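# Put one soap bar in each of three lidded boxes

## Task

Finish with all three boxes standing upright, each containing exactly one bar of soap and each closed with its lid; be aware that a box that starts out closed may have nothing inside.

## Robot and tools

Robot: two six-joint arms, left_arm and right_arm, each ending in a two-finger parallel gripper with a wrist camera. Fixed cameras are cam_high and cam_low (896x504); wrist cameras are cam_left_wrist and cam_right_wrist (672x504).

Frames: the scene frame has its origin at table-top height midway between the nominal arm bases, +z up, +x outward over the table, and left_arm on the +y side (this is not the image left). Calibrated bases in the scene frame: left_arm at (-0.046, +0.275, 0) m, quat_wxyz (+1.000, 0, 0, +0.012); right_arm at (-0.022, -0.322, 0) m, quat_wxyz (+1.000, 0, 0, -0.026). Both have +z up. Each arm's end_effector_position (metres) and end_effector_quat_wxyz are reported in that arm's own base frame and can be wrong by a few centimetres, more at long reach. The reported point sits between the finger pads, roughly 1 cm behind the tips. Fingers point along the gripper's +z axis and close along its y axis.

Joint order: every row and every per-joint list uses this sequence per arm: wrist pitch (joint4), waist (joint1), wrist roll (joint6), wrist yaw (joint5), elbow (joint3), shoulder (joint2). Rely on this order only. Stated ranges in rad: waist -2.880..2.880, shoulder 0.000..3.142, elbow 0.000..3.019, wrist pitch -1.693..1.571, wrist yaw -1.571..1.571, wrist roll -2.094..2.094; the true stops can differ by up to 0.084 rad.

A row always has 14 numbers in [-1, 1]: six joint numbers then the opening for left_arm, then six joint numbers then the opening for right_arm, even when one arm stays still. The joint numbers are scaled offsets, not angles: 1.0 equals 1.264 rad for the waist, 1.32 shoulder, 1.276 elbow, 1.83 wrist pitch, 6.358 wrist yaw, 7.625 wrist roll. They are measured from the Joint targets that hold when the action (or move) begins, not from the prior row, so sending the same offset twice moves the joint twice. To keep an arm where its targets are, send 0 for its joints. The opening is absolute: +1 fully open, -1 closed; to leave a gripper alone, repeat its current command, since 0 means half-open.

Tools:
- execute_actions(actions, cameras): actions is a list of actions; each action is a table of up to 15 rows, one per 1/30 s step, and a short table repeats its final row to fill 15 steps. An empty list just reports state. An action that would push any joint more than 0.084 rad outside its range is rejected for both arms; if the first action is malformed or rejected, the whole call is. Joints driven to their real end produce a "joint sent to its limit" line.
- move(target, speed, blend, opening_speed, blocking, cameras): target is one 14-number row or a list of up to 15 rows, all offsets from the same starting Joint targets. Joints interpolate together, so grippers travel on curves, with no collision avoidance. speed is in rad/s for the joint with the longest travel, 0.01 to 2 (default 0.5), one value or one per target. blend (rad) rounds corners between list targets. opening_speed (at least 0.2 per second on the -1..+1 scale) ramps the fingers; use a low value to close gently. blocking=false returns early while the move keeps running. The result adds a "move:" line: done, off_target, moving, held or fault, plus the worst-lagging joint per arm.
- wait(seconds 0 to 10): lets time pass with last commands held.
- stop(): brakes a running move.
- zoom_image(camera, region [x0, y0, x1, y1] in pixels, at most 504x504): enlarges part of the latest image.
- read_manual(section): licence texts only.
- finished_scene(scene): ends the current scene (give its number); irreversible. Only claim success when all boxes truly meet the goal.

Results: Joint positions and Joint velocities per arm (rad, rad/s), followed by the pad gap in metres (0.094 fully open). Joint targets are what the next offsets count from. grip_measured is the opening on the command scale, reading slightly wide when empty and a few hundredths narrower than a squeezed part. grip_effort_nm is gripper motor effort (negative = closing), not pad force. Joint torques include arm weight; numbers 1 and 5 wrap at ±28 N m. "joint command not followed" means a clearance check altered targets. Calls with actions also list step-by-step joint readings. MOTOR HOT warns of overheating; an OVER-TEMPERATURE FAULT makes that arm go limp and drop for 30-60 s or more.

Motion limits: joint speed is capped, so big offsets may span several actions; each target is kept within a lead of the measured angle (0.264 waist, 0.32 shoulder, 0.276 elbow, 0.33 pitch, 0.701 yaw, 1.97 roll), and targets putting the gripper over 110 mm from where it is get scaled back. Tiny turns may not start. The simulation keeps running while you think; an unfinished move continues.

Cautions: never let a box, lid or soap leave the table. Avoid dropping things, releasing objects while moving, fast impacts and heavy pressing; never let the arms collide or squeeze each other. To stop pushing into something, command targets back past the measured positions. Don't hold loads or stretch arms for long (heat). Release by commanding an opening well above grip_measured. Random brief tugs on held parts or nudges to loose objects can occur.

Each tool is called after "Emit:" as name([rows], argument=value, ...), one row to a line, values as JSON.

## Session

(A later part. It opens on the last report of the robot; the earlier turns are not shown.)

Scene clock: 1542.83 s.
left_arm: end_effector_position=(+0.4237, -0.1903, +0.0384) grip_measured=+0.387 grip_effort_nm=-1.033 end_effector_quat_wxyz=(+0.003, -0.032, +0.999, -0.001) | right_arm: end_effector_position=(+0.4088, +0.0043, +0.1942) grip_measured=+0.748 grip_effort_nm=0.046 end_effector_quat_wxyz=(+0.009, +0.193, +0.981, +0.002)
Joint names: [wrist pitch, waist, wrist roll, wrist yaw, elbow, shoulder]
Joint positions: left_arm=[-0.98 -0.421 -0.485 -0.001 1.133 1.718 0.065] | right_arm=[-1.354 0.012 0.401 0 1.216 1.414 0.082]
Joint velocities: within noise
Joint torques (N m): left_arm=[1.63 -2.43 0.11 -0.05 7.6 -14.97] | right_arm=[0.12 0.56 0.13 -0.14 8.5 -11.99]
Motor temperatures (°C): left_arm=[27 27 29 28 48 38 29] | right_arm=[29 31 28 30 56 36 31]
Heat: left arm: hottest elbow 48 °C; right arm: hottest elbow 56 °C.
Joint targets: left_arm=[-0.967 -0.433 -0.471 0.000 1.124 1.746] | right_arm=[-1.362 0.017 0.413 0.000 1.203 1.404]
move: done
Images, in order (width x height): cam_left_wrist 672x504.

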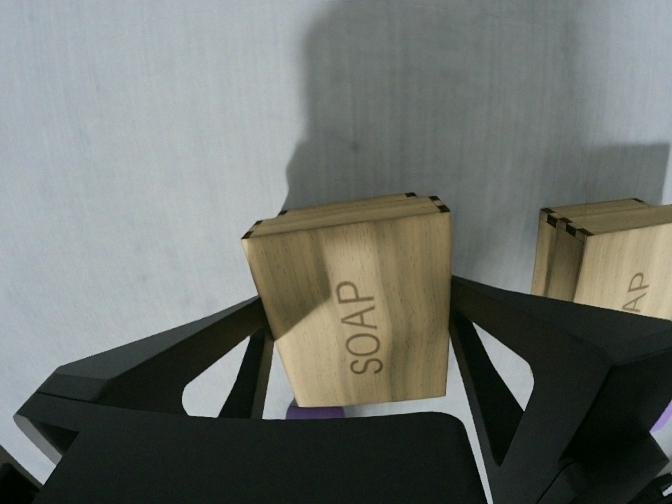

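Emit:
zoom_image(camera="cam_left_wrist", region=[225, 130, 355, 260])

Emit:
zoom_image(camera="cam_left_wrist", region=[345, 120, 475, 250])

Emit:
move([
  [-0.0098,0,0,0,0.0423,-0.03,0.2,0,0,0,0,0,0,0.75],
  [-0.0376,0,0,0,0.0643,-0.0532,0.2,0,0,0,0,0,0,0.75],
  [-0.0928,0,0,0,0.1058,-0.0896,0.2,0,0,0,0,0,0,0.75],
], cameras=["cam_left_wrist"], speed=0.08)

Emit:
zoom_image(camera="cam_left_wrist", region=[225, 120, 475, 320])

Scaled by 3.877 from the camera's 672x504 image, which has a finer 960x720 frame.

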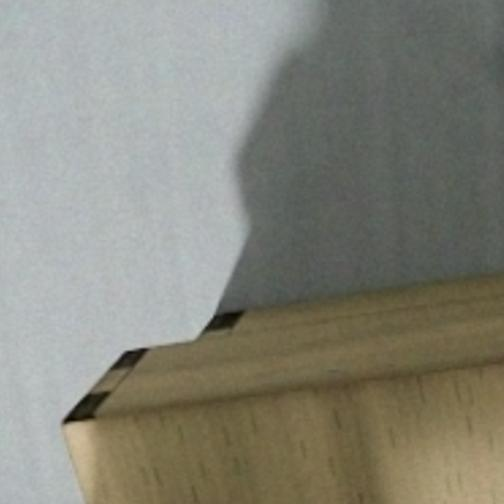

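Scaled by 3.877 from the camera's 672x504 image, which has a finer 960x720 frame.

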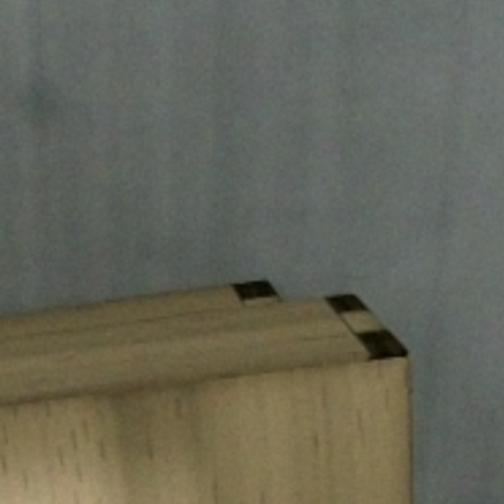

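Scene clock: 1559.03 s.
left_arm: end_effector_position=(+0.4249, -0.1909, +0.0951) grip_measured=+0.386 grip_effort_nm=-1.038 end_effector_quat_wxyz=(+0.004, -0.032, +0.999, -0.001) | right_arm: end_effector_position=(+0.4088, +0.0043, +0.1942) grip_measured=+0.748 grip_effort_nm=0.046 end_effector_quat_wxyz=(+0.009, +0.193, +0.981, +0.002)
Joint names: [wrist pitch, waist, wrist roll, wrist yaw, elbow, shoulder]
Joint positions: left_arm=[-1.125 -0.421 -0.485 -0.001 1.208 1.646 0.065] | right_arm=[-1.354 0.012 0.401 0 1.216 1.414 0.082]
Joint velocities: within noise
Joint torques (N m): left_arm=[0.55 -2.43 0.11 -0.05 13.83 -18.73] | right_arm=[0.13 0.56 0.13 -0.14 8.51 -11.99]
Motor temperatures (°C): left_arm=[27 27 29 28 48 38 30] | right_arm=[29 31 28 30 55 36 30]
Heat: left arm: hottest elbow 48 °C; right arm: hottest elbow 55 °C.
Joint targets: left_arm=[-1.137 -0.433 -0.471 0.000 1.259 1.627] | right_arm=[-1.362 0.017 0.413 0.000 1.203 1.404]
move: off_target (left_arm); left_arm: the elbow is farthest, 0.051 rad from its target
Images, in order (width x height): cam_left_wrist 672x504.

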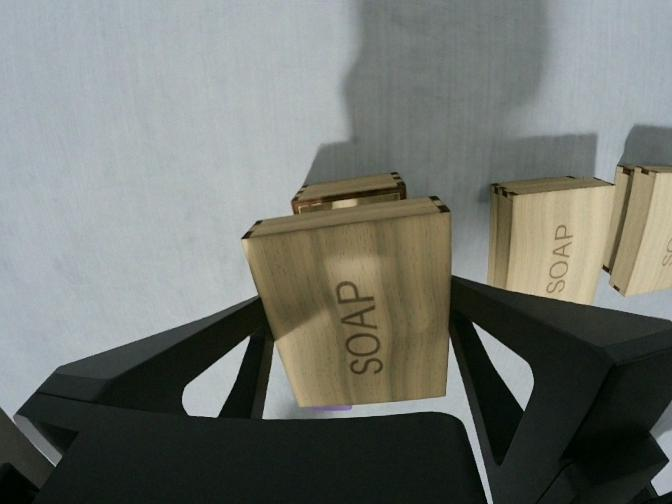

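Scaled by 2.016 from the camera's 672x504 image, which has a finer 960x720 frame.

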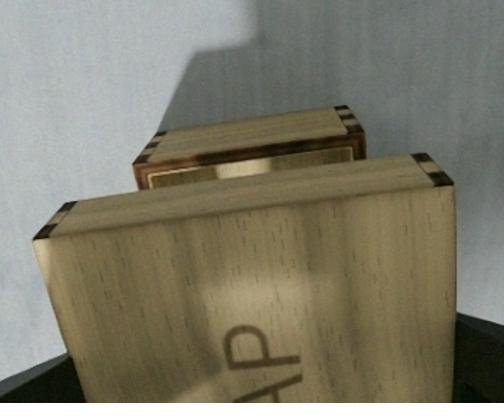

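Emit:
move(target=[0,0.22,0,0,0,0,0.2,0,0,0,0,0,0,0.75], cameras=["cam_left_wrist"], speed=0.3)

Scene clock: 1567.43 s.
left_arm: end_effector_position=(+0.4598, -0.0733, +0.0951) grip_measured=+0.386 grip_effort_nm=-1.043 end_effector_quat_wxyz=(+0.003, -0.163, +0.987, -0.001) | right_arm: end_effector_position=(+0.4088, +0.0043, +0.1942) grip_measured=+0.748 grip_effort_nm=0.051 end_effector_quat_wxyz=(+0.009, +0.193, +0.981, +0.002)
Joint names: [wrist pitch, waist, wrist roll, wrist yaw, elbow, shoulder]
Joint positions: left_arm=[-1.126 -0.157 -0.484 -0.001 1.208 1.646 0.065] | right_arm=[-1.354 0.012 0.401 0 1.216 1.414 0.082]
Joint velocities: within noise
Joint torques (N m): left_arm=[0.64 -1.32 0.1 -0.05 13.85 -18.78] | right_arm=[0.13 0.56 0.13 -0.14 8.5 -11.99]
Motor temperatures (°C): left_arm=[27 27 29 28 49 39 31] | right_arm=[29 31 28 30 54 36 30]
Heat: left arm: hottest elbow 49 °C; right arm: hottest elbow 54 °C.
Joint targets: left_arm=[-1.137 -0.155 -0.470 0.000 1.259 1.627] | right_arm=[-1.362 0.017 0.413 0.000 1.203 1.404]
move: off_target (left_arm); left_arm: the elbow is farthest, 0.051 rad from its target
Images, in order (width x height): cam_left_wrist 672x504.

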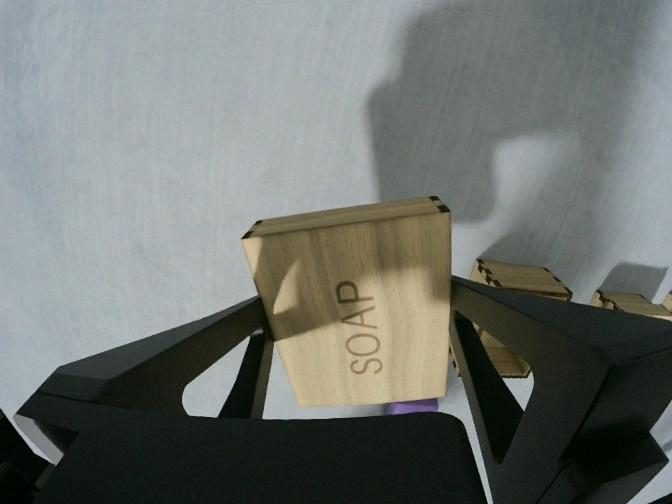

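Emit:
zoom_image(camera="cam_left_wrist", region=[430, 240, 600, 410])

Emit:
move(target=[0,0,0,0,0,0,0.2,0,0.3,0,0,0,0,0.75], cameras=["cam_right_wrist"], speed=0.4)

Scaled by 2.965 from the camera's 672x504 image, which has a finer 960x720 frame.

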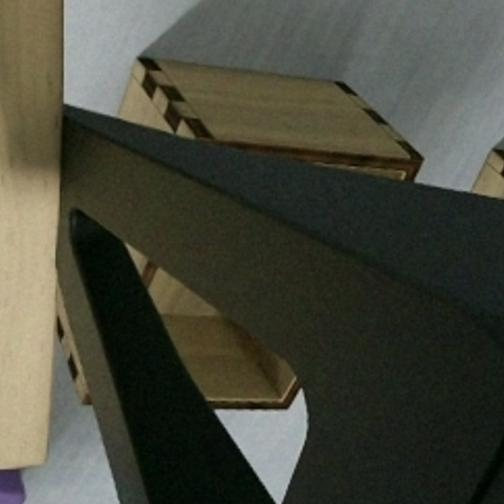

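Scene clock: 1577.37 s.
left_arm: end_effector_position=(+0.4598, -0.0733, +0.0951) grip_measured=+0.386 grip_effort_nm=-1.033 end_effector_quat_wxyz=(+0.003, -0.163, +0.987, -0.001) | right_arm: end_effector_position=(+0.3774, +0.1572, +0.1942) grip_measured=+0.748 grip_effort_nm=0.056 end_effector_quat_wxyz=(+0.009, +0.002, +1.000, +0.004)
Joint names: [wrist pitch, waist, wrist roll, wrist yaw, elbow, shoulder]
Joint positions: left_arm=[-1.126 -0.157 -0.484 -0.001 1.208 1.646 0.065] | right_arm=[-1.354 0.396 0.401 0 1.216 1.414 0.082]
Joint velocities: within noise
Joint torques (N m): left_arm=[0.65 -1.38 0.1 -0.05 13.83 -18.78] | right_arm=[0.13 0.09 0.13 -0.12 8.5 -11.99]
Motor temperatures (°C): left_arm=[27 27 29 28 49 40 31] | right_arm=[29 31 28 30 54 36 30]
Heat: left arm: hottest elbow 49 °C; right arm: hottest elbow 54 °C.
Joint targets: left_arm=[-1.137 -0.155 -0.470 0.000 1.259 1.627] | right_arm=[-1.362 0.397 0.413 0.000 1.203 1.404]
move: off_target (left_arm); left_arm: the elbow is farthest, 0.051 rad from its target
Images, in order (width x height): cam_right_wrist 672x504.

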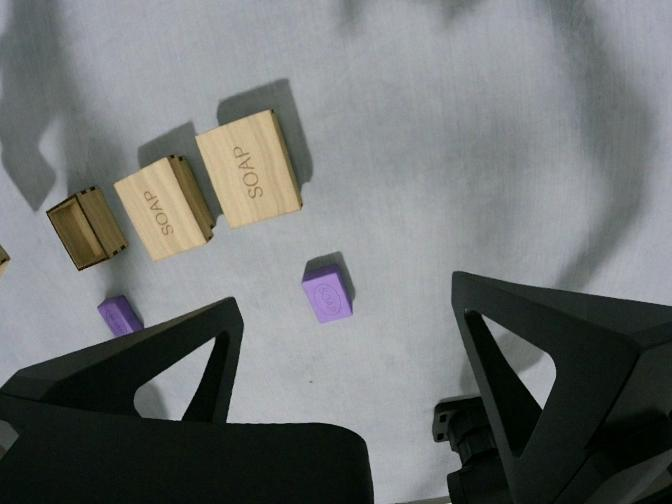

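Emit:
move(target=[0,0.5,0,0,0,0,0.2,0,0,0,0,0,0,0.5], cameras=[], speed=0.5, opening_speed=1)

Emit:
move(target=[0,0,0,0,0,0,0.2,0.2038,0.1606,0.0118,0,-0.3268,-0.0417,0.5], cameras=["cam_right_wrist"], speed=0.4)

Scene clock: 1603.03 s.
left_arm: end_effector_position=(+0.4133, +0.2144, +0.0951) grip_measured=+0.386 grip_effort_nm=-1.043 end_effector_quat_wxyz=(+0.003, -0.463, +0.886, +0.000) | right_arm: end_effector_position=(+0.3774, +0.1572, +0.1942) grip_measured=+0.502 grip_effort_nm=-0.139 end_effector_quat_wxyz=(+0.009, +0.002, +1.000, +0.004)
Joint names: [wrist pitch, waist, wrist roll, wrist yaw, elbow, shoulder]
Joint positions: left_arm=[-1.126 0.479 -0.484 -0.001 1.208 1.646 0.065] | right_arm=[-1.354 0.396 0.401 0 1.216 1.414 0.071]
Joint velocities: within noise
Joint torques (N m): left_arm=[0.64 -1.67 0.1 -0.05 13.83 -18.78] | right_arm=[0.13 0.15 0.13 -0.13 8.51 -11.99]
Motor temperatures (°C): left_arm=[27 27 29 28 51 41 31] | right_arm=[29 31 28 30 53 35 30]
Heat: left arm: hottest elbow 51 °C; right arm: hottest elbow 53 °C.
Joint targets: left_arm=[-1.137 0.477 -0.471 0.000 1.259 1.627] | right_arm=[-1.362 0.397 0.413 0.000 1.203 1.404]
move: off_target (left_arm); left_arm: the elbow is farthest, 0.051 rad from its target
No camera images: "cameras" was empty.

Scene clock: 1604.73 s.
left_arm: end_effector_position=(+0.4133, +0.2144, +0.0951) grip_measured=+0.386 grip_effort_nm=-1.033 end_effector_quat_wxyz=(+0.003, -0.463, +0.886, +0.000) | right_arm: end_effector_position=(+0.2765, +0.1861, +0.0641) grip_measured=+0.502 grip_effort_nm=-0.149 end_effector_quat_wxyz=(+0.003, -0.052, +0.999, +0.001)
Joint names: [wrist pitch, waist, wrist roll, wrist yaw, elbow, shoulder]
Joint positions: left_arm=[-1.126 0.479 -0.484 -0.001 1.208 1.646 0.065] | right_arm=[-0.998 0.594 0.489 0 0.795 1.362 0.071]
Joint velocities: within noise
Joint torques (N m): left_arm=[0.65 -1.79 0.1 -0.05 13.83 -18.78] | right_arm=[0.68 0.56 0.13 -0.12 7.47 -9.88]
Motor temperatures (°C): left_arm=[27 27 29 28 51 41 31] | right_arm=[29 31 28 30 53 35 30]
Heat: left arm: hottest elbow 51 °C; right arm: hottest elbow 53 °C.
Joint targets: left_arm=[-1.137 0.477 -0.471 0.000 1.259 1.627] | right_arm=[-0.989 0.599 0.503 0.000 0.785 1.349]
move: off_target (left_arm); left_arm: the elbow is farthest, 0.051 rad from its target
Images, in order (width x height): cam_right_wrist 672x504.

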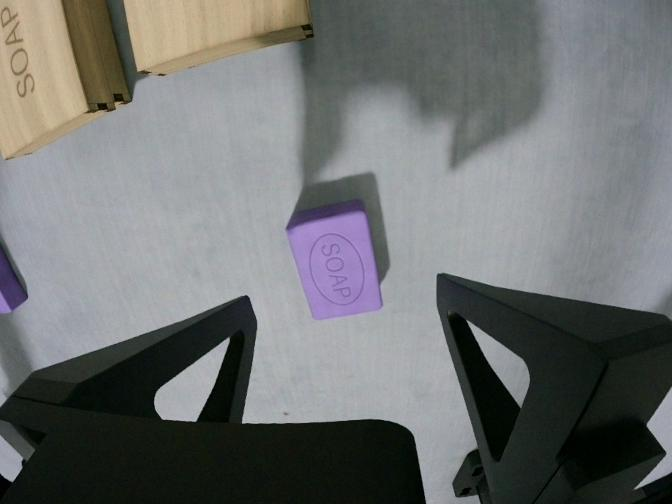

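Emit:
move([
  [0,0,0,0,0,0,0.2,0.071,0.0087,-0.0096,0,-0.047,0.078,0.5],
], cameras=["cam_right_wrist"], speed=0.2)

Scene clock: 1627.60 s.
left_arm: end_effector_position=(+0.4133, +0.2144, +0.0951) grip_measured=+0.386 grip_effort_nm=-1.043 end_effector_quat_wxyz=(+0.003, -0.463, +0.886, +0.000) | right_arm: end_effector_position=(+0.2724, +0.1870, +0.0224) grip_measured=+0.502 grip_effort_nm=-0.134 end_effector_quat_wxyz=(+0.000, -0.079, +0.997, +0.000)
Joint names: [wrist pitch, waist, wrist roll, wrist yaw, elbow, shoulder]
Joint positions: left_arm=[-1.126 0.479 -0.484 -0.001 1.208 1.646 0.065] | right_arm=[-0.868 0.603 0.444 0 0.735 1.437 0.071]
Joint velocities: within noise
Joint torques (N m): left_arm=[0.65 -1.79 0.1 -0.05 13.83 -18.78] | right_arm=[0.73 0.73 -0.09 -0.12 6.68 -8.12]
Motor temperatures (°C): left_arm=[27 27 29 28 53 41 32] | right_arm=[29 31 28 30 53 35 30]
Heat: left arm: hottest elbow 53 °C; right arm: hottest elbow 53 °C.
Joint targets: left_arm=[-1.137 0.477 -0.471 0.000 1.259 1.627] | right_arm=[-0.859 0.610 0.430 0.000 0.725 1.452]
move: off_target (left_arm); left_arm: the elbow is farthest, 0.051 rad from its target
Images, in order (width x height): cam_right_wrist 672x504.

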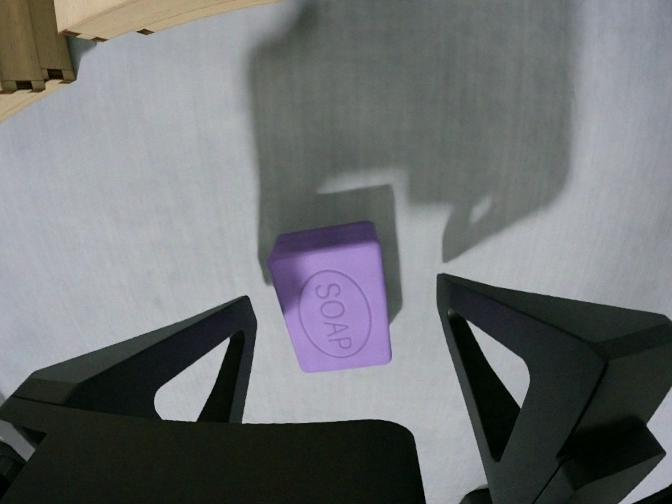

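Emit:
move([
  [0,0,0,0,0,0,0.2,0,0,0,0,0,-0.0295,0.5],
  [0,0,0,0,0,0,0.2,0,0,0,0,0,-0.0295,-0.27],
], cameras=["cam_right_wrist"], opening_speed=0.4)

Scene clock: 1638.83 s.
left_arm: end_effector_position=(+0.4133, +0.2144, +0.0951) grip_measured=+0.386 grip_effort_nm=-1.033 end_effector_quat_wxyz=(+0.003, -0.463, +0.886, +0.000) | right_arm: end_effector_position=(+0.2734, +0.1878, +0.0259) grip_measured=-0.254 grip_effort_nm=-1.013 end_effector_quat_wxyz=(+0.005, -0.080, +0.997, +0.003)
Joint names: [wrist pitch, waist, wrist roll, wrist yaw, elbow, shoulder]
Joint positions: left_arm=[-1.126 0.479 -0.484 -0.001 1.208 1.646 0.065] | right_arm=[-0.868 0.603 0.443 0 0.735 1.425 0.035]
Joint velocities: within noise
Joint torques (N m): left_arm=[0.65 -1.73 0.1 -0.05 13.83 -18.78] | right_arm=[0.76 0.73 -0.11 -0.12 6.78 -10.05]
Motor temperatures (°C): left_arm=[27 27 29 28 53 41 32] | right_arm=[29 31 28 30 53 35 30]
Heat: left arm: hottest elbow 53 °C; right arm: hottest elbow 53 °C.
Joint targets: left_arm=[-1.137 0.477 -0.471 0.000 1.259 1.627] | right_arm=[-0.859 0.611 0.430 0.000 0.725 1.413]
move: off_target (left_arm); left_arm: the elbow is farthest, 0.051 rad from its target
Images, in order (width x height): cam_right_wrist 672x504.

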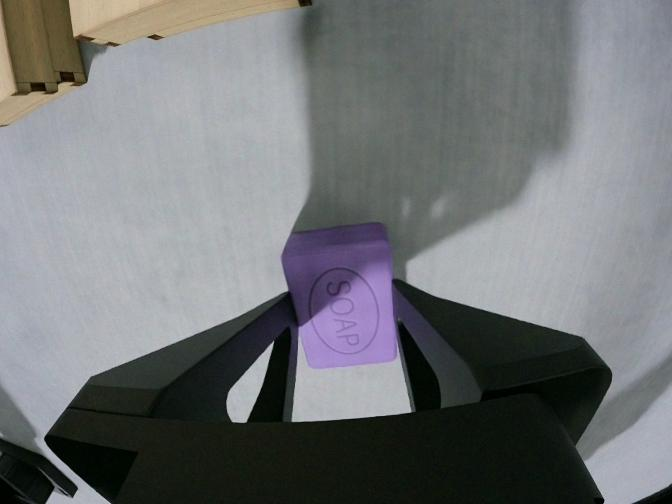

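Emit:
move([
  [0,0,0,0,0,0,0.2,-0.0098,0,0,0,0.047,0,-0.27],
  [0,0,0,0,0,0,0.2,-0.2005,0,0,0,0.2414,-0.0735,-0.27],
  [0,0,0,0,0,0,0.2,-0.2667,0.1899,0.0384,0,0.7641,0.3659,-0.27],
], cameras=["cam_right_wrist"], speed=[0.1,0.3,0.4])

Emit:
zoom_image(camera="cam_right_wrist", region=[200, 100, 500, 380])

Scene clock: 1662.73 s.
left_arm: end_effector_position=(+0.4133, +0.2144, +0.0951) grip_measured=+0.386 grip_effort_nm=-1.043 end_effector_quat_wxyz=(+0.003, -0.463, +0.886, +0.000) | right_arm: end_effector_position=(+0.3775, +0.4282, +0.1357) grip_measured=-0.259 grip_effort_nm=-1.082 end_effector_quat_wxyz=(-0.002, -0.070, +0.998, -0.002)
Joint names: [wrist pitch, waist, wrist roll, wrist yaw, elbow, shoulder]
Joint positions: left_arm=[-1.126 0.479 -0.484 -0.001 1.208 1.646 0.065] | right_arm=[-1.339 0.849 0.709 0 1.641 1.877 0.035]
Joint velocities: within noise
Joint torques (N m): left_arm=[0.64 -1.73 0.1 -0.05 13.82 -18.84] | right_arm=[0.05 0.21 0.11 -0.11 14.52 -16.73]
Motor temperatures (°C): left_arm=[27 27 29 28 55 41 32] | right_arm=[29 31 28 30 53 35 31]
Heat: left arm: hottest elbow 55 °C; right arm: hottest elbow 53 °C.
Joint targets: left_arm=[-1.137 0.477 -0.471 0.000 1.259 1.627] | right_arm=[-1.347 0.850 0.723 0.000 1.700 1.896]
move: off_target (left_arm, right_arm); left_arm: the elbow is farthest, 0.051 rad from its target; right_arm: the elbow is farthest, 0.059 rad from its target
Images, in order (width x height): cam_right_wrist 672x504.

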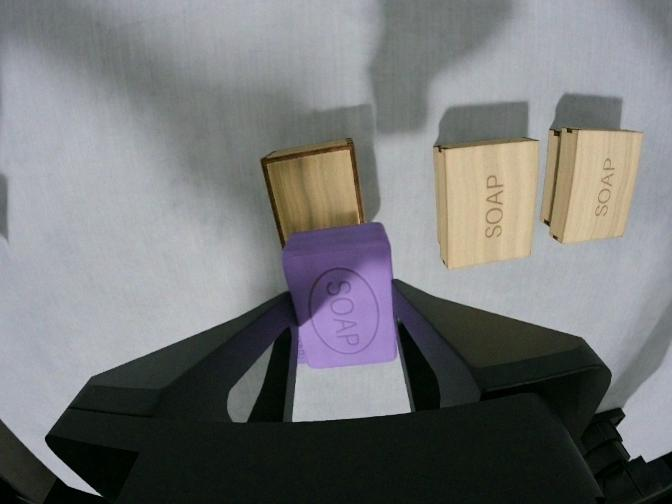

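Scaled by 1.680 from the camera's 672x504 image, which has a finer 960x720 frame.

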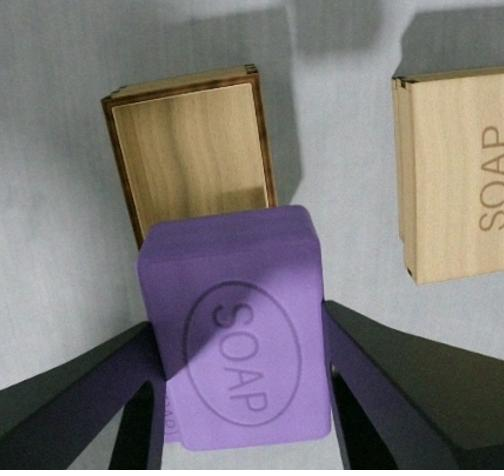

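Emit:
execute_actions(actions=[], cameras=["cam_right_wrist"])

Emit:
zoom_image(camera="cam_right_wrist", region=[200, 100, 500, 380])

Scene clock: 1711.97 s.
left_arm: end_effector_position=(+0.4133, +0.2144, +0.0951) grip_measured=+0.386 grip_effort_nm=-1.048 end_effector_quat_wxyz=(+0.003, -0.463, +0.886, +0.000) | right_arm: end_effector_position=(+0.3775, +0.4282, +0.1357) grip_measured=-0.259 grip_effort_nm=-1.082 end_effector_quat_wxyz=(-0.002, -0.070, +0.998, -0.002)
Joint names: [wrist pitch, waist, wrist roll, wrist yaw, elbow, shoulder]
Joint positions: left_arm=[-1.126 0.479 -0.484 -0.001 1.208 1.646 0.065] | right_arm=[-1.339 0.849 0.71 0 1.641 1.877 0.035]
Joint velocities: within noise
Joint torques (N m): left_arm=[0.64 -1.73 0.1 -0.05 13.83 -18.78] | right_arm=[0.06 0.21 0.13 -0.11 14.52 -16.73]
Motor temperatures (°C): left_arm=[27 27 29 28 56 41 32] | right_arm=[29 31 28 30 64 37 32]
Heat: left arm: hottest elbow 56 °C; right arm: hottest elbow 64 °C.
Joint targets: left_arm=[-1.137 0.477 -0.471 0.000 1.259 1.627] | right_arm=[-1.347 0.850 0.723 0.000 1.700 1.896]
Tool commands: left_gripper/opening=+0.2 right_gripper/opening=-0.27
Images, in order (width x height): cam_right_wrist 672x504.

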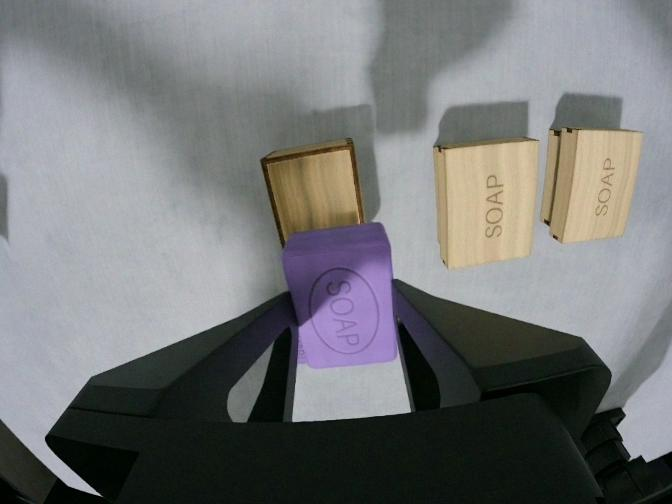

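Scaled by 1.680 from the camera's 672x504 image, which has a finer 960x720 frame.

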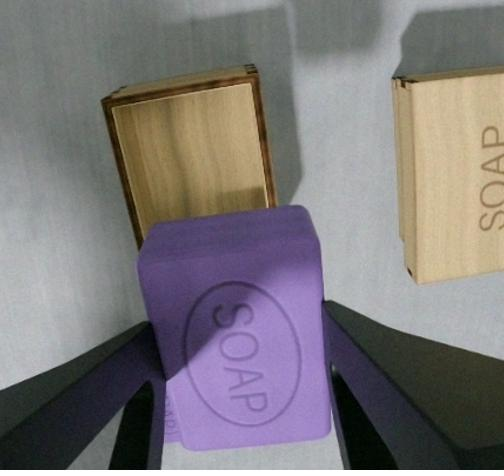

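Emit:
move(target=[0,0,0,0,0,0,0.2,0.0601,0.0063,-0.0067,0,-0.0627,0.0508,-0.27], speed=0.15, cameras=["cam_right_wrist"])

Emit:
zoom_image(camera="cam_right_wrist", region=[200, 100, 500, 380])

Scene clock: 1768.53 s.
left_arm: end_effector_position=(+0.4133, +0.2144, +0.0951) grip_measured=+0.386 grip_effort_nm=-1.043 end_effector_quat_wxyz=(+0.003, -0.463, +0.886, +0.000) | right_arm: end_effector_position=(+0.3881, +0.4430, +0.0961) grip_measured=-0.259 grip_effort_nm=-1.072 end_effector_quat_wxyz=(+0.005, -0.083, +0.997, +0.005)
Joint names: [wrist pitch, waist, wrist roll, wrist yaw, elbow, shoulder]
Joint positions: left_arm=[-1.126 0.479 -0.484 -0.001 1.208 1.646 0.065] | right_arm=[-1.246 0.852 0.686 0 1.629 1.941 0.035]
Joint velocities: within noise
Joint torques (N m): left_arm=[0.64 -1.79 0.1 -0.06 13.82 -18.78] | right_arm=[0.73 0.67 -0.1 -0.11 8.55 -17.26]
Motor temperatures (°C): left_arm=[27 27 29 28 57 42 33] | right_arm=[29 31 28 30 67 38 32]
Heat: left arm: hottest elbow 57 °C; right arm: hottest elbow 67 °C.
Joint targets: left_arm=[-1.137 0.477 -0.471 0.000 1.259 1.627] | right_arm=[-1.237 0.858 0.672 0.000 1.621 1.963]
move: off_target (left_arm); left_arm: the elbow is farthest, 0.051 rad from its target
Images, in order (width x height): cam_right_wrist 672x504.

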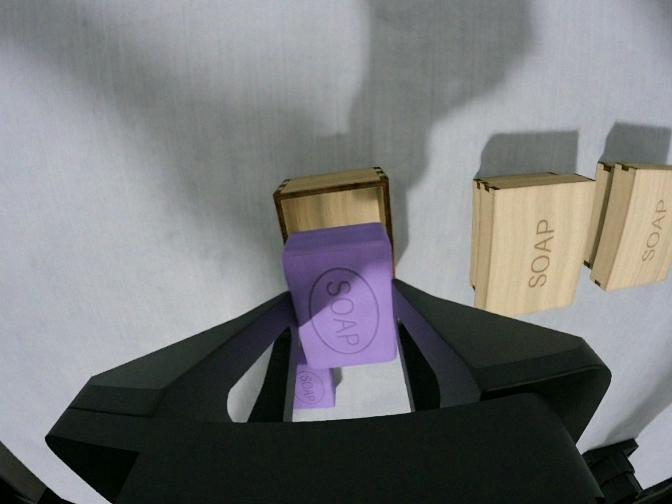

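Scaled by 1.680 from the camera's 672x504 image, which has a finer 960x720 frame.

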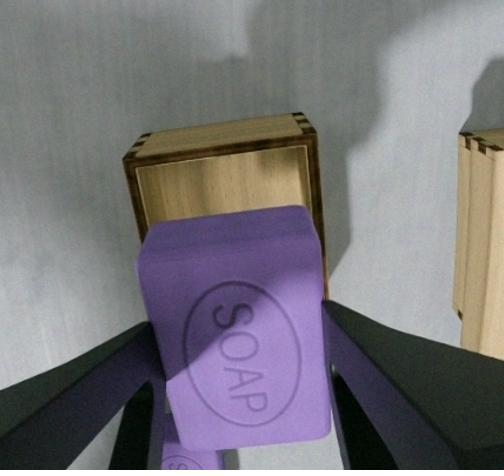

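Emit:
move(target=[0,0,0,0,0,0,0.2,0.0257,0.0079,0,0,-0.0298,0.0083,-0.27], speed=0.1, cameras=["cam_right_wrist"])

Emit:
zoom_image(camera="cam_right_wrist", region=[200, 100, 500, 380])

Scene clock: 1809.67 s.
left_arm: end_effector_position=(+0.4133, +0.2144, +0.0951) grip_measured=+0.386 grip_effort_nm=-1.038 end_effector_quat_wxyz=(+0.003, -0.463, +0.886, +0.000) | right_arm: end_effector_position=(+0.3818, +0.4446, +0.0765) grip_measured=-0.259 grip_effort_nm=-1.082 end_effector_quat_wxyz=(+0.004, -0.089, +0.996, +0.004)
Joint names: [wrist pitch, waist, wrist roll, wrist yaw, elbow, shoulder]
Joint positions: left_arm=[-1.126 0.479 -0.484 -0.001 1.208 1.646 0.065] | right_arm=[-1.199 0.862 0.685 0 1.592 1.952 0.035]
Joint velocities: within noise
Joint torques (N m): left_arm=[0.65 -1.67 0.1 -0.05 13.83 -18.78] | right_arm=[0.76 0.67 -0.11 -0.11 8.39 -17.2]
Motor temperatures (°C): left_arm=[27 27 29 28 58 42 33] | right_arm=[29 31 28 30 59 36 32]
Heat: left arm: hottest elbow 58 °C; right arm: hottest elbow 59 °C.
Joint targets: left_arm=[-1.137 0.477 -0.471 0.000 1.259 1.627] | right_arm=[-1.190 0.868 0.672 0.000 1.583 1.974]
move: off_target (left_arm); left_arm: the elbow is farthest, 0.051 rad from its target
Images, in order (width x height): cam_right_wrist 672x504.

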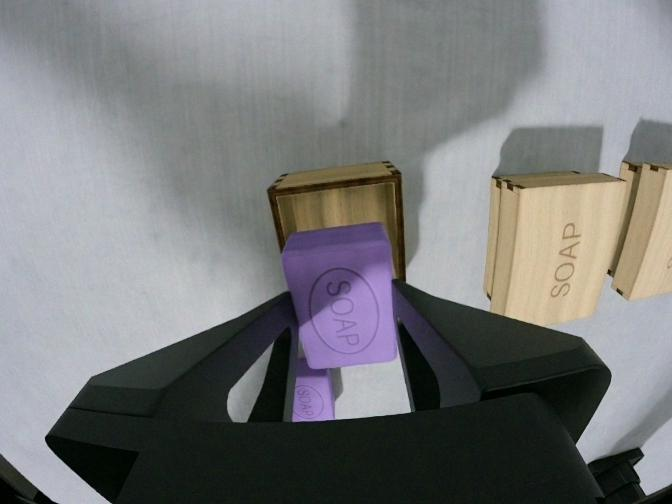

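Scaled by 1.680 from the camera's 672x504 image, which has a finer 960x720 frame.

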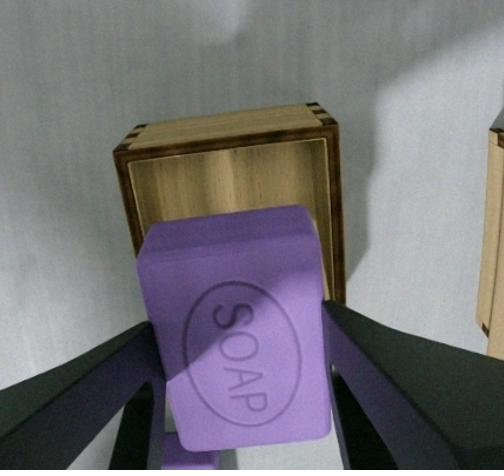

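Emit:
move(target=[0,0,0,0,0,0,0.2,0.0468,0,0,0,-0.036,0.0301,-0.27], speed=0.07, cameras=["cam_right_wrist","cam_high"])

Emit:
zoom_image(camera="cam_right_wrist", region=[200, 100, 500, 380])

Scene clock: 1829.30 s.
left_arm: end_effector_position=(+0.4133, +0.2144, +0.0951) grip_measured=+0.386 grip_effort_nm=-1.043 end_effector_quat_wxyz=(+0.003, -0.463, +0.886, +0.000) | right_arm: end_effector_position=(+0.3819, +0.4447, +0.0388) grip_measured=-0.259 grip_effort_nm=-1.087 end_effector_quat_wxyz=(+0.005, -0.089, +0.996, +0.005)
Joint names: [wrist pitch, waist, wrist roll, wrist yaw, elbow, shoulder]
Joint positions: left_arm=[-1.126 0.479 -0.484 -0.001 1.208 1.646 0.065] | right_arm=[-1.114 0.862 0.685 0 1.546 1.99 0.035]
Joint velocities: within noise
Joint torques (N m): left_arm=[0.64 -1.73 0.1 -0.05 13.82 -18.78] | right_arm=[0.76 0.67 -0.11 -0.11 8.05 -16.85]
Motor temperatures (°C): left_arm=[27 27 29 28 58 42 33] | right_arm=[29 31 28 30 56 37 33]
Heat: left arm: hottest elbow 58 °C; right arm: hottest elbow 56 °C.
Joint targets: left_arm=[-1.137 0.477 -0.471 0.000 1.259 1.627] | right_arm=[-1.104 0.868 0.672 0.000 1.537 2.014]
move: off_target (left_arm); left_arm: the elbow is farthest, 0.051 rad from its target
Images, in order (width x height): cam_high 896x504, cam_right_wrist 672x504.

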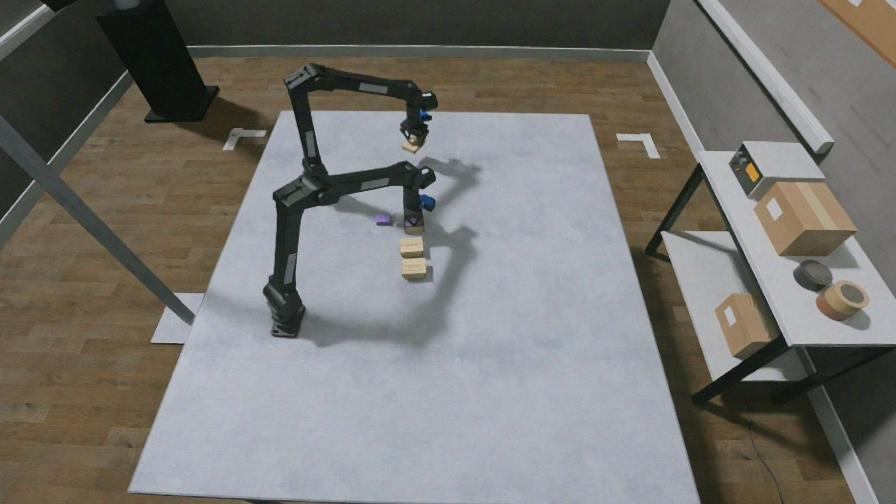

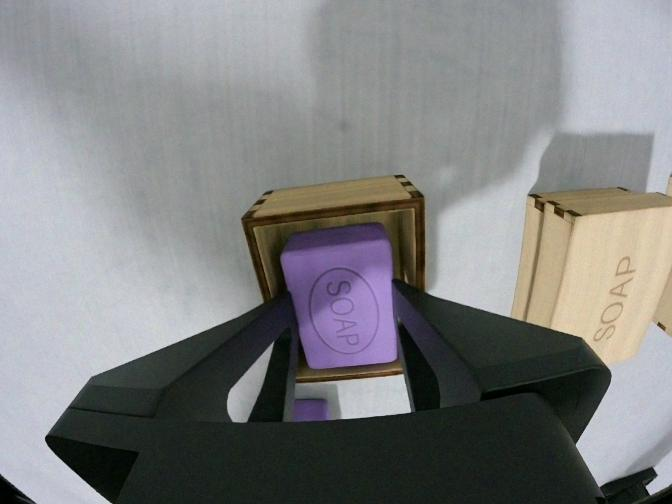

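Scaled by 1.680 from the camera's 672x504 image, which has a finer 960x720 frame.

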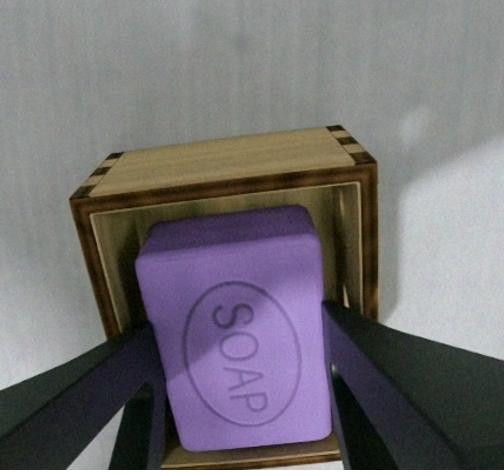

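Emit:
move([
  [0,0,0,0,0,0,0.2,0.0055,0,0,0,-0.0042,0.0035,-0.27],
  [0,0,0,0,0,0,0.2,0.0055,0,0,0,-0.0042,0.0035,-0.17],
], speed=0.07, opening_speed=0.2, cameras=["cam_right_wrist"])

Emit:
zoom_image(camera="cam_right_wrist", region=[200, 100, 500, 380])

Scene clock: 1842.33 s.
left_arm: end_effector_position=(+0.4133, +0.2144, +0.0951) grip_measured=+0.386 grip_effort_nm=-1.043 end_effector_quat_wxyz=(+0.003, -0.463, +0.886, +0.000) | right_arm: end_effector_position=(+0.3820, +0.4448, +0.0352) grip_measured=-0.173 grip_effort_nm=0.046 end_effector_quat_wxyz=(+0.005, -0.089, +0.996, +0.005)
Joint names: [wrist pitch, waist, wrist roll, wrist yaw, elbow, shoulder]
Joint positions: left_arm=[-1.126 0.479 -0.484 -0.001 1.208 1.646 0.065] | right_arm=[-1.103 0.862 0.685 0 1.541 1.993 0.039]
Joint velocities: within noise
Joint torques (N m): left_arm=[0.64 -1.73 0.1 -0.05 13.83 -18.78] | right_arm=[0.73 0.67 -0.11 -0.11 7.97 -17.08]
Motor temperatures (°C): left_arm=[27 27 29 28 58 42 33] | right_arm=[29 31 28 30 55 38 33]
Heat: left arm: hottest elbow 58 °C; right arm: hottest elbow 55 °C.
Joint targets: left_arm=[-1.137 0.477 -0.471 0.000 1.259 1.627] | right_arm=[-1.094 0.868 0.672 0.000 1.531 2.019]
move: off_target (left_arm); left_arm: the elbow is farthest, 0.051 rad from its target
Images, in order (width x height): cam_right_wrist 672x504.

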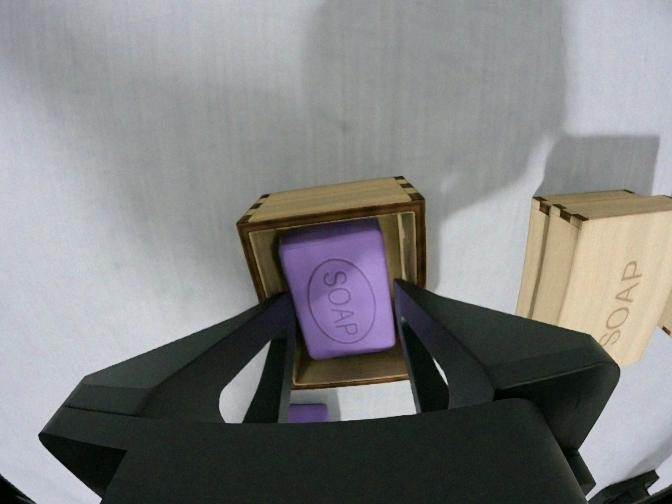

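Scaled by 1.680 from the camera's 672x504 image, which has a finer 960x720 frame.

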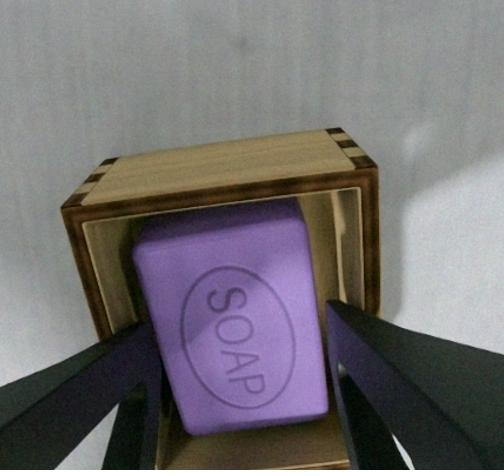

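Emit:
move([
  [0,0,0,0,0,0,0.2,-0.01,0,0,0,0.048,-0.009,-0.16],
  [0,0,0,0,0,0,0.2,-0.085,0,0,0,0.109,-0.056,-0.16],
], speed=0.08, cameras=["cam_right_wrist","cam_high"])

Emit:
zoom_image(camera="cam_high", region=[340, 100, 480, 300])

Scene clock: 1855.47 s.
left_arm: end_effector_position=(+0.4133, +0.2144, +0.0951) grip_measured=+0.386 grip_effort_nm=-1.038 end_effector_quat_wxyz=(+0.003, -0.463, +0.886, +0.000) | right_arm: end_effector_position=(+0.3805, +0.4430, +0.0801) grip_measured=-0.162 grip_effort_nm=0.056 end_effector_quat_wxyz=(-0.006, -0.089, +0.996, -0.006)
Joint names: [wrist pitch, waist, wrist roll, wrist yaw, elbow, shoulder]
Joint positions: left_arm=[-1.126 0.479 -0.484 -0.001 1.208 1.646 0.065] | right_arm=[-1.242 0.862 0.685 0 1.615 1.96 0.039]
Joint velocities: within noise
Joint torques (N m): left_arm=[0.64 -1.73 0.1 -0.05 13.85 -18.78] | right_arm=[0.17 0.67 -0.11 -0.11 13.78 -20.19]
Motor temperatures (°C): left_arm=[27 27 29 28 58 42 33] | right_arm=[29 31 28 30 55 38 32]
Heat: left arm: hottest elbow 58 °C; right arm: hottest elbow 55 °C.
Joint targets: left_arm=[-1.137 0.477 -0.471 0.000 1.259 1.627] | right_arm=[-1.250 0.868 0.672 0.000 1.670 1.945]
move: off_target (left_arm, right_arm); left_arm: the elbow is farthest, 0.051 rad from its target; right_arm: the elbow is farthest, 0.055 rad from its target
Images, in order (width x height): cam_high 896x504, cam_right_wrist 672x504.

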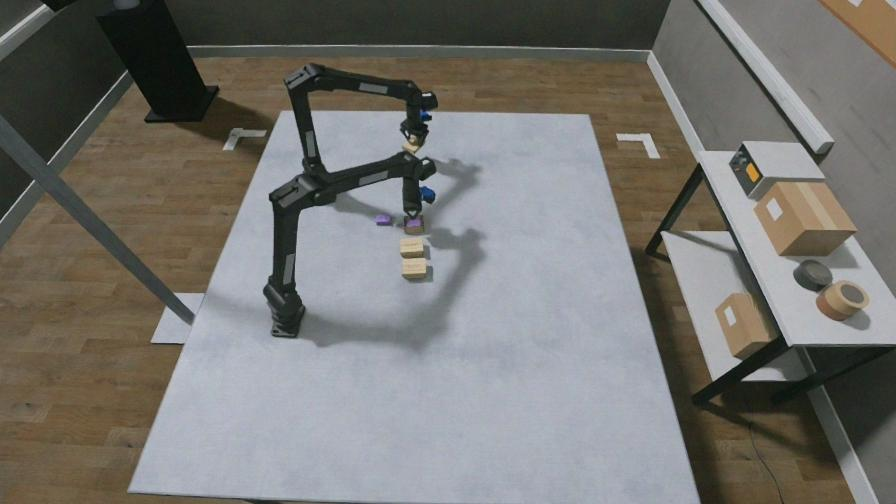

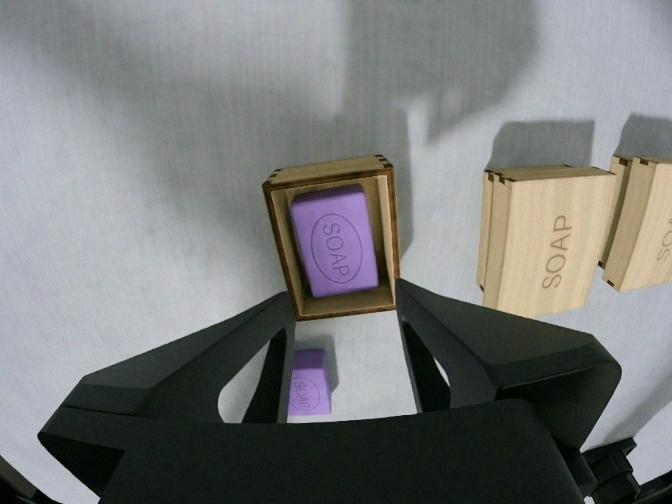

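Scaled by 2.520 from the camera's 896x504 image, which has a finer 1280x720 frame.

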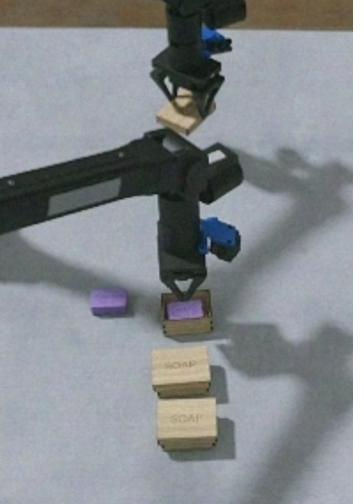

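Emit:
move([
  [0,0,0,0,0,0,0.2,0,0,0,0,0.04,-0.06,-0.16],
  [0,0,0,0,0,0,0.2,0,-0.55,0,0,0.04,-0.1,-0.16],
], speed=[0.3,0.6], cameras=["cam_left_wrist","cam_high"])

Scene clock: 1863.63 s.
left_arm: end_effector_position=(+0.4133, +0.2144, +0.0951) grip_measured=+0.386 grip_effort_nm=-1.038 end_effector_quat_wxyz=(+0.003, -0.463, +0.886, +0.000) | right_arm: end_effector_position=(+0.5961, +0.1015, +0.1802) grip_measured=-0.162 grip_effort_nm=0.042 end_effector_quat_wxyz=(+0.081, +0.253, +0.963, +0.036)
Joint names: [wrist pitch, waist, wrist roll, wrist yaw, elbow, shoulder]
Joint positions: left_arm=[-1.126 0.479 -0.484 -0.001 1.208 1.646 0.065] | right_arm=[-1.242 0.17 0.684 0.001 1.676 1.827 0.039]
Joint velocities: within noise
Joint torques (N m): left_arm=[0.64 -1.67 0.1 -0.05 13.85 -18.78] | right_arm=[0.38 0.44 -0.11 -0.15 13.75 -19.19]
Motor temperatures (°C): left_arm=[27 27 29 28 58 42 33] | right_arm=[29 31 28 30 56 38 32]
Heat: left arm: hottest elbow 58 °C; right arm: hottest elbow 56 °C.
Joint targets: left_arm=[-1.137 0.477 -0.471 0.000 1.259 1.627] | right_arm=[-1.250 0.173 0.672 0.000 1.721 1.813]
move: off_target (left_arm, right_arm); left_arm: the elbow is farthest, 0.051 rad from its target; right_arm: the elbow is farthest, 0.045 rad from its target
Images, in order (width x height): cam_high 896x504, cam_left_wrist 672x504.

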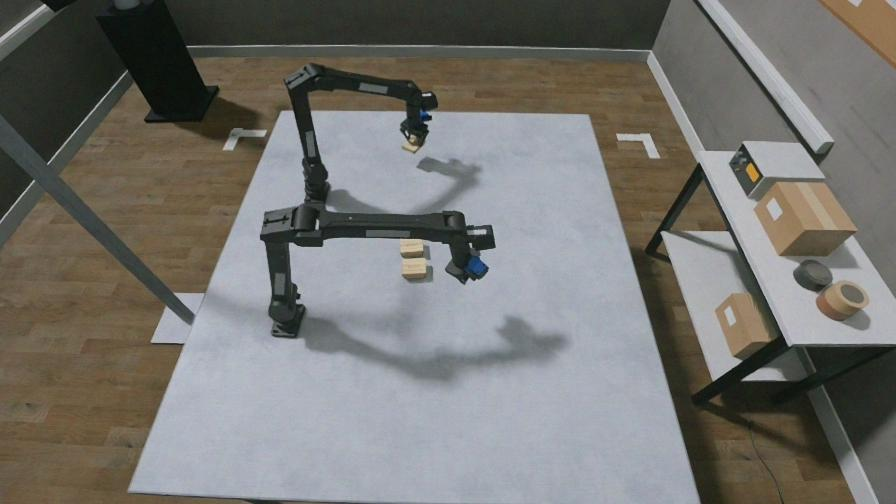

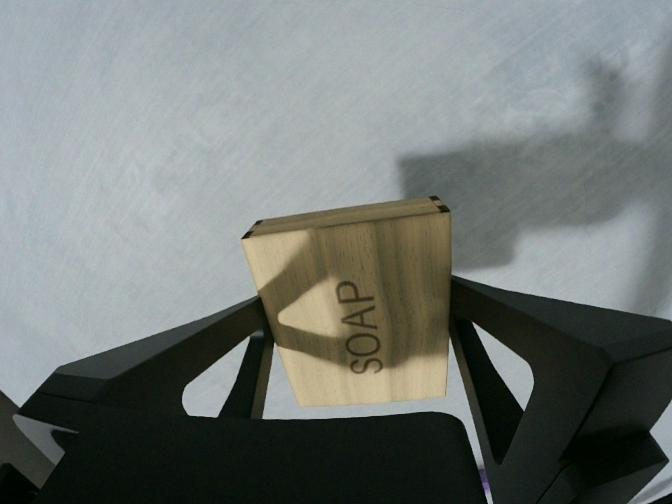

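Emit:
move(target=[0,-0.716,0,0,0,0,0.2,0,0,0,0,0,0,-0.16], speed=0.5, cameras=["cam_left_wrist"])

Emit:
zoom_image(camera="cam_left_wrist", region=[225, 120, 475, 320])

Scene clock: 1873.87 s.
left_arm: end_effector_position=(+0.4230, -0.1945, +0.0951) grip_measured=+0.386 grip_effort_nm=-1.038 end_effector_quat_wxyz=(+0.003, -0.027, +1.000, -0.001) | right_arm: end_effector_position=(+0.5961, +0.1015, +0.1802) grip_measured=-0.162 grip_effort_nm=0.056 end_effector_quat_wxyz=(+0.081, +0.253, +0.963, +0.036)
Joint names: [wrist pitch, waist, wrist roll, wrist yaw, elbow, shoulder]
Joint positions: left_arm=[-1.126 -0.43 -0.484 -0.001 1.208 1.646 0.065] | right_arm=[-1.242 0.17 0.684 0.001 1.676 1.827 0.039]
Joint velocities: within noise
Joint torques (N m): left_arm=[0.64 -1.44 0.1 -0.05 13.82 -18.78] | right_arm=[0.38 0.38 -0.11 -0.15 13.76 -19.19]
Motor temperatures (°C): left_arm=[27 27 29 28 58 42 33] | right_arm=[29 31 28 30 57 39 31]
Heat: left arm: hottest elbow 58 °C; right arm: hottest elbow 57 °C.
Joint targets: left_arm=[-1.137 -0.428 -0.471 0.000 1.259 1.627] | right_arm=[-1.250 0.173 0.672 0.000 1.721 1.813]
move: off_target (left_arm, right_arm); left_arm: the elbow is farthest, 0.051 rad from its target; right_arm: the elbow is farthest, 0.045 rad from its target
Images, in order (width x height): cam_left_wrist 672x504.

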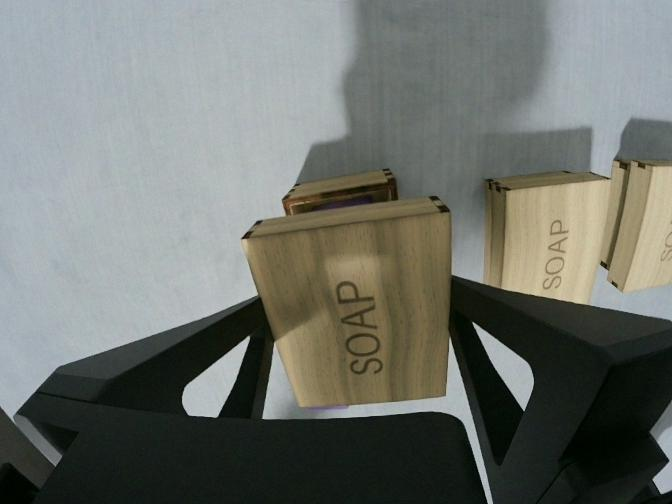

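Scaled by 2.016 from the camera's 672x504 image, which has a finer 960x720 frame.

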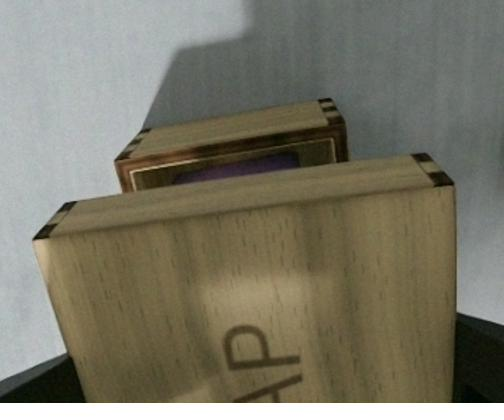

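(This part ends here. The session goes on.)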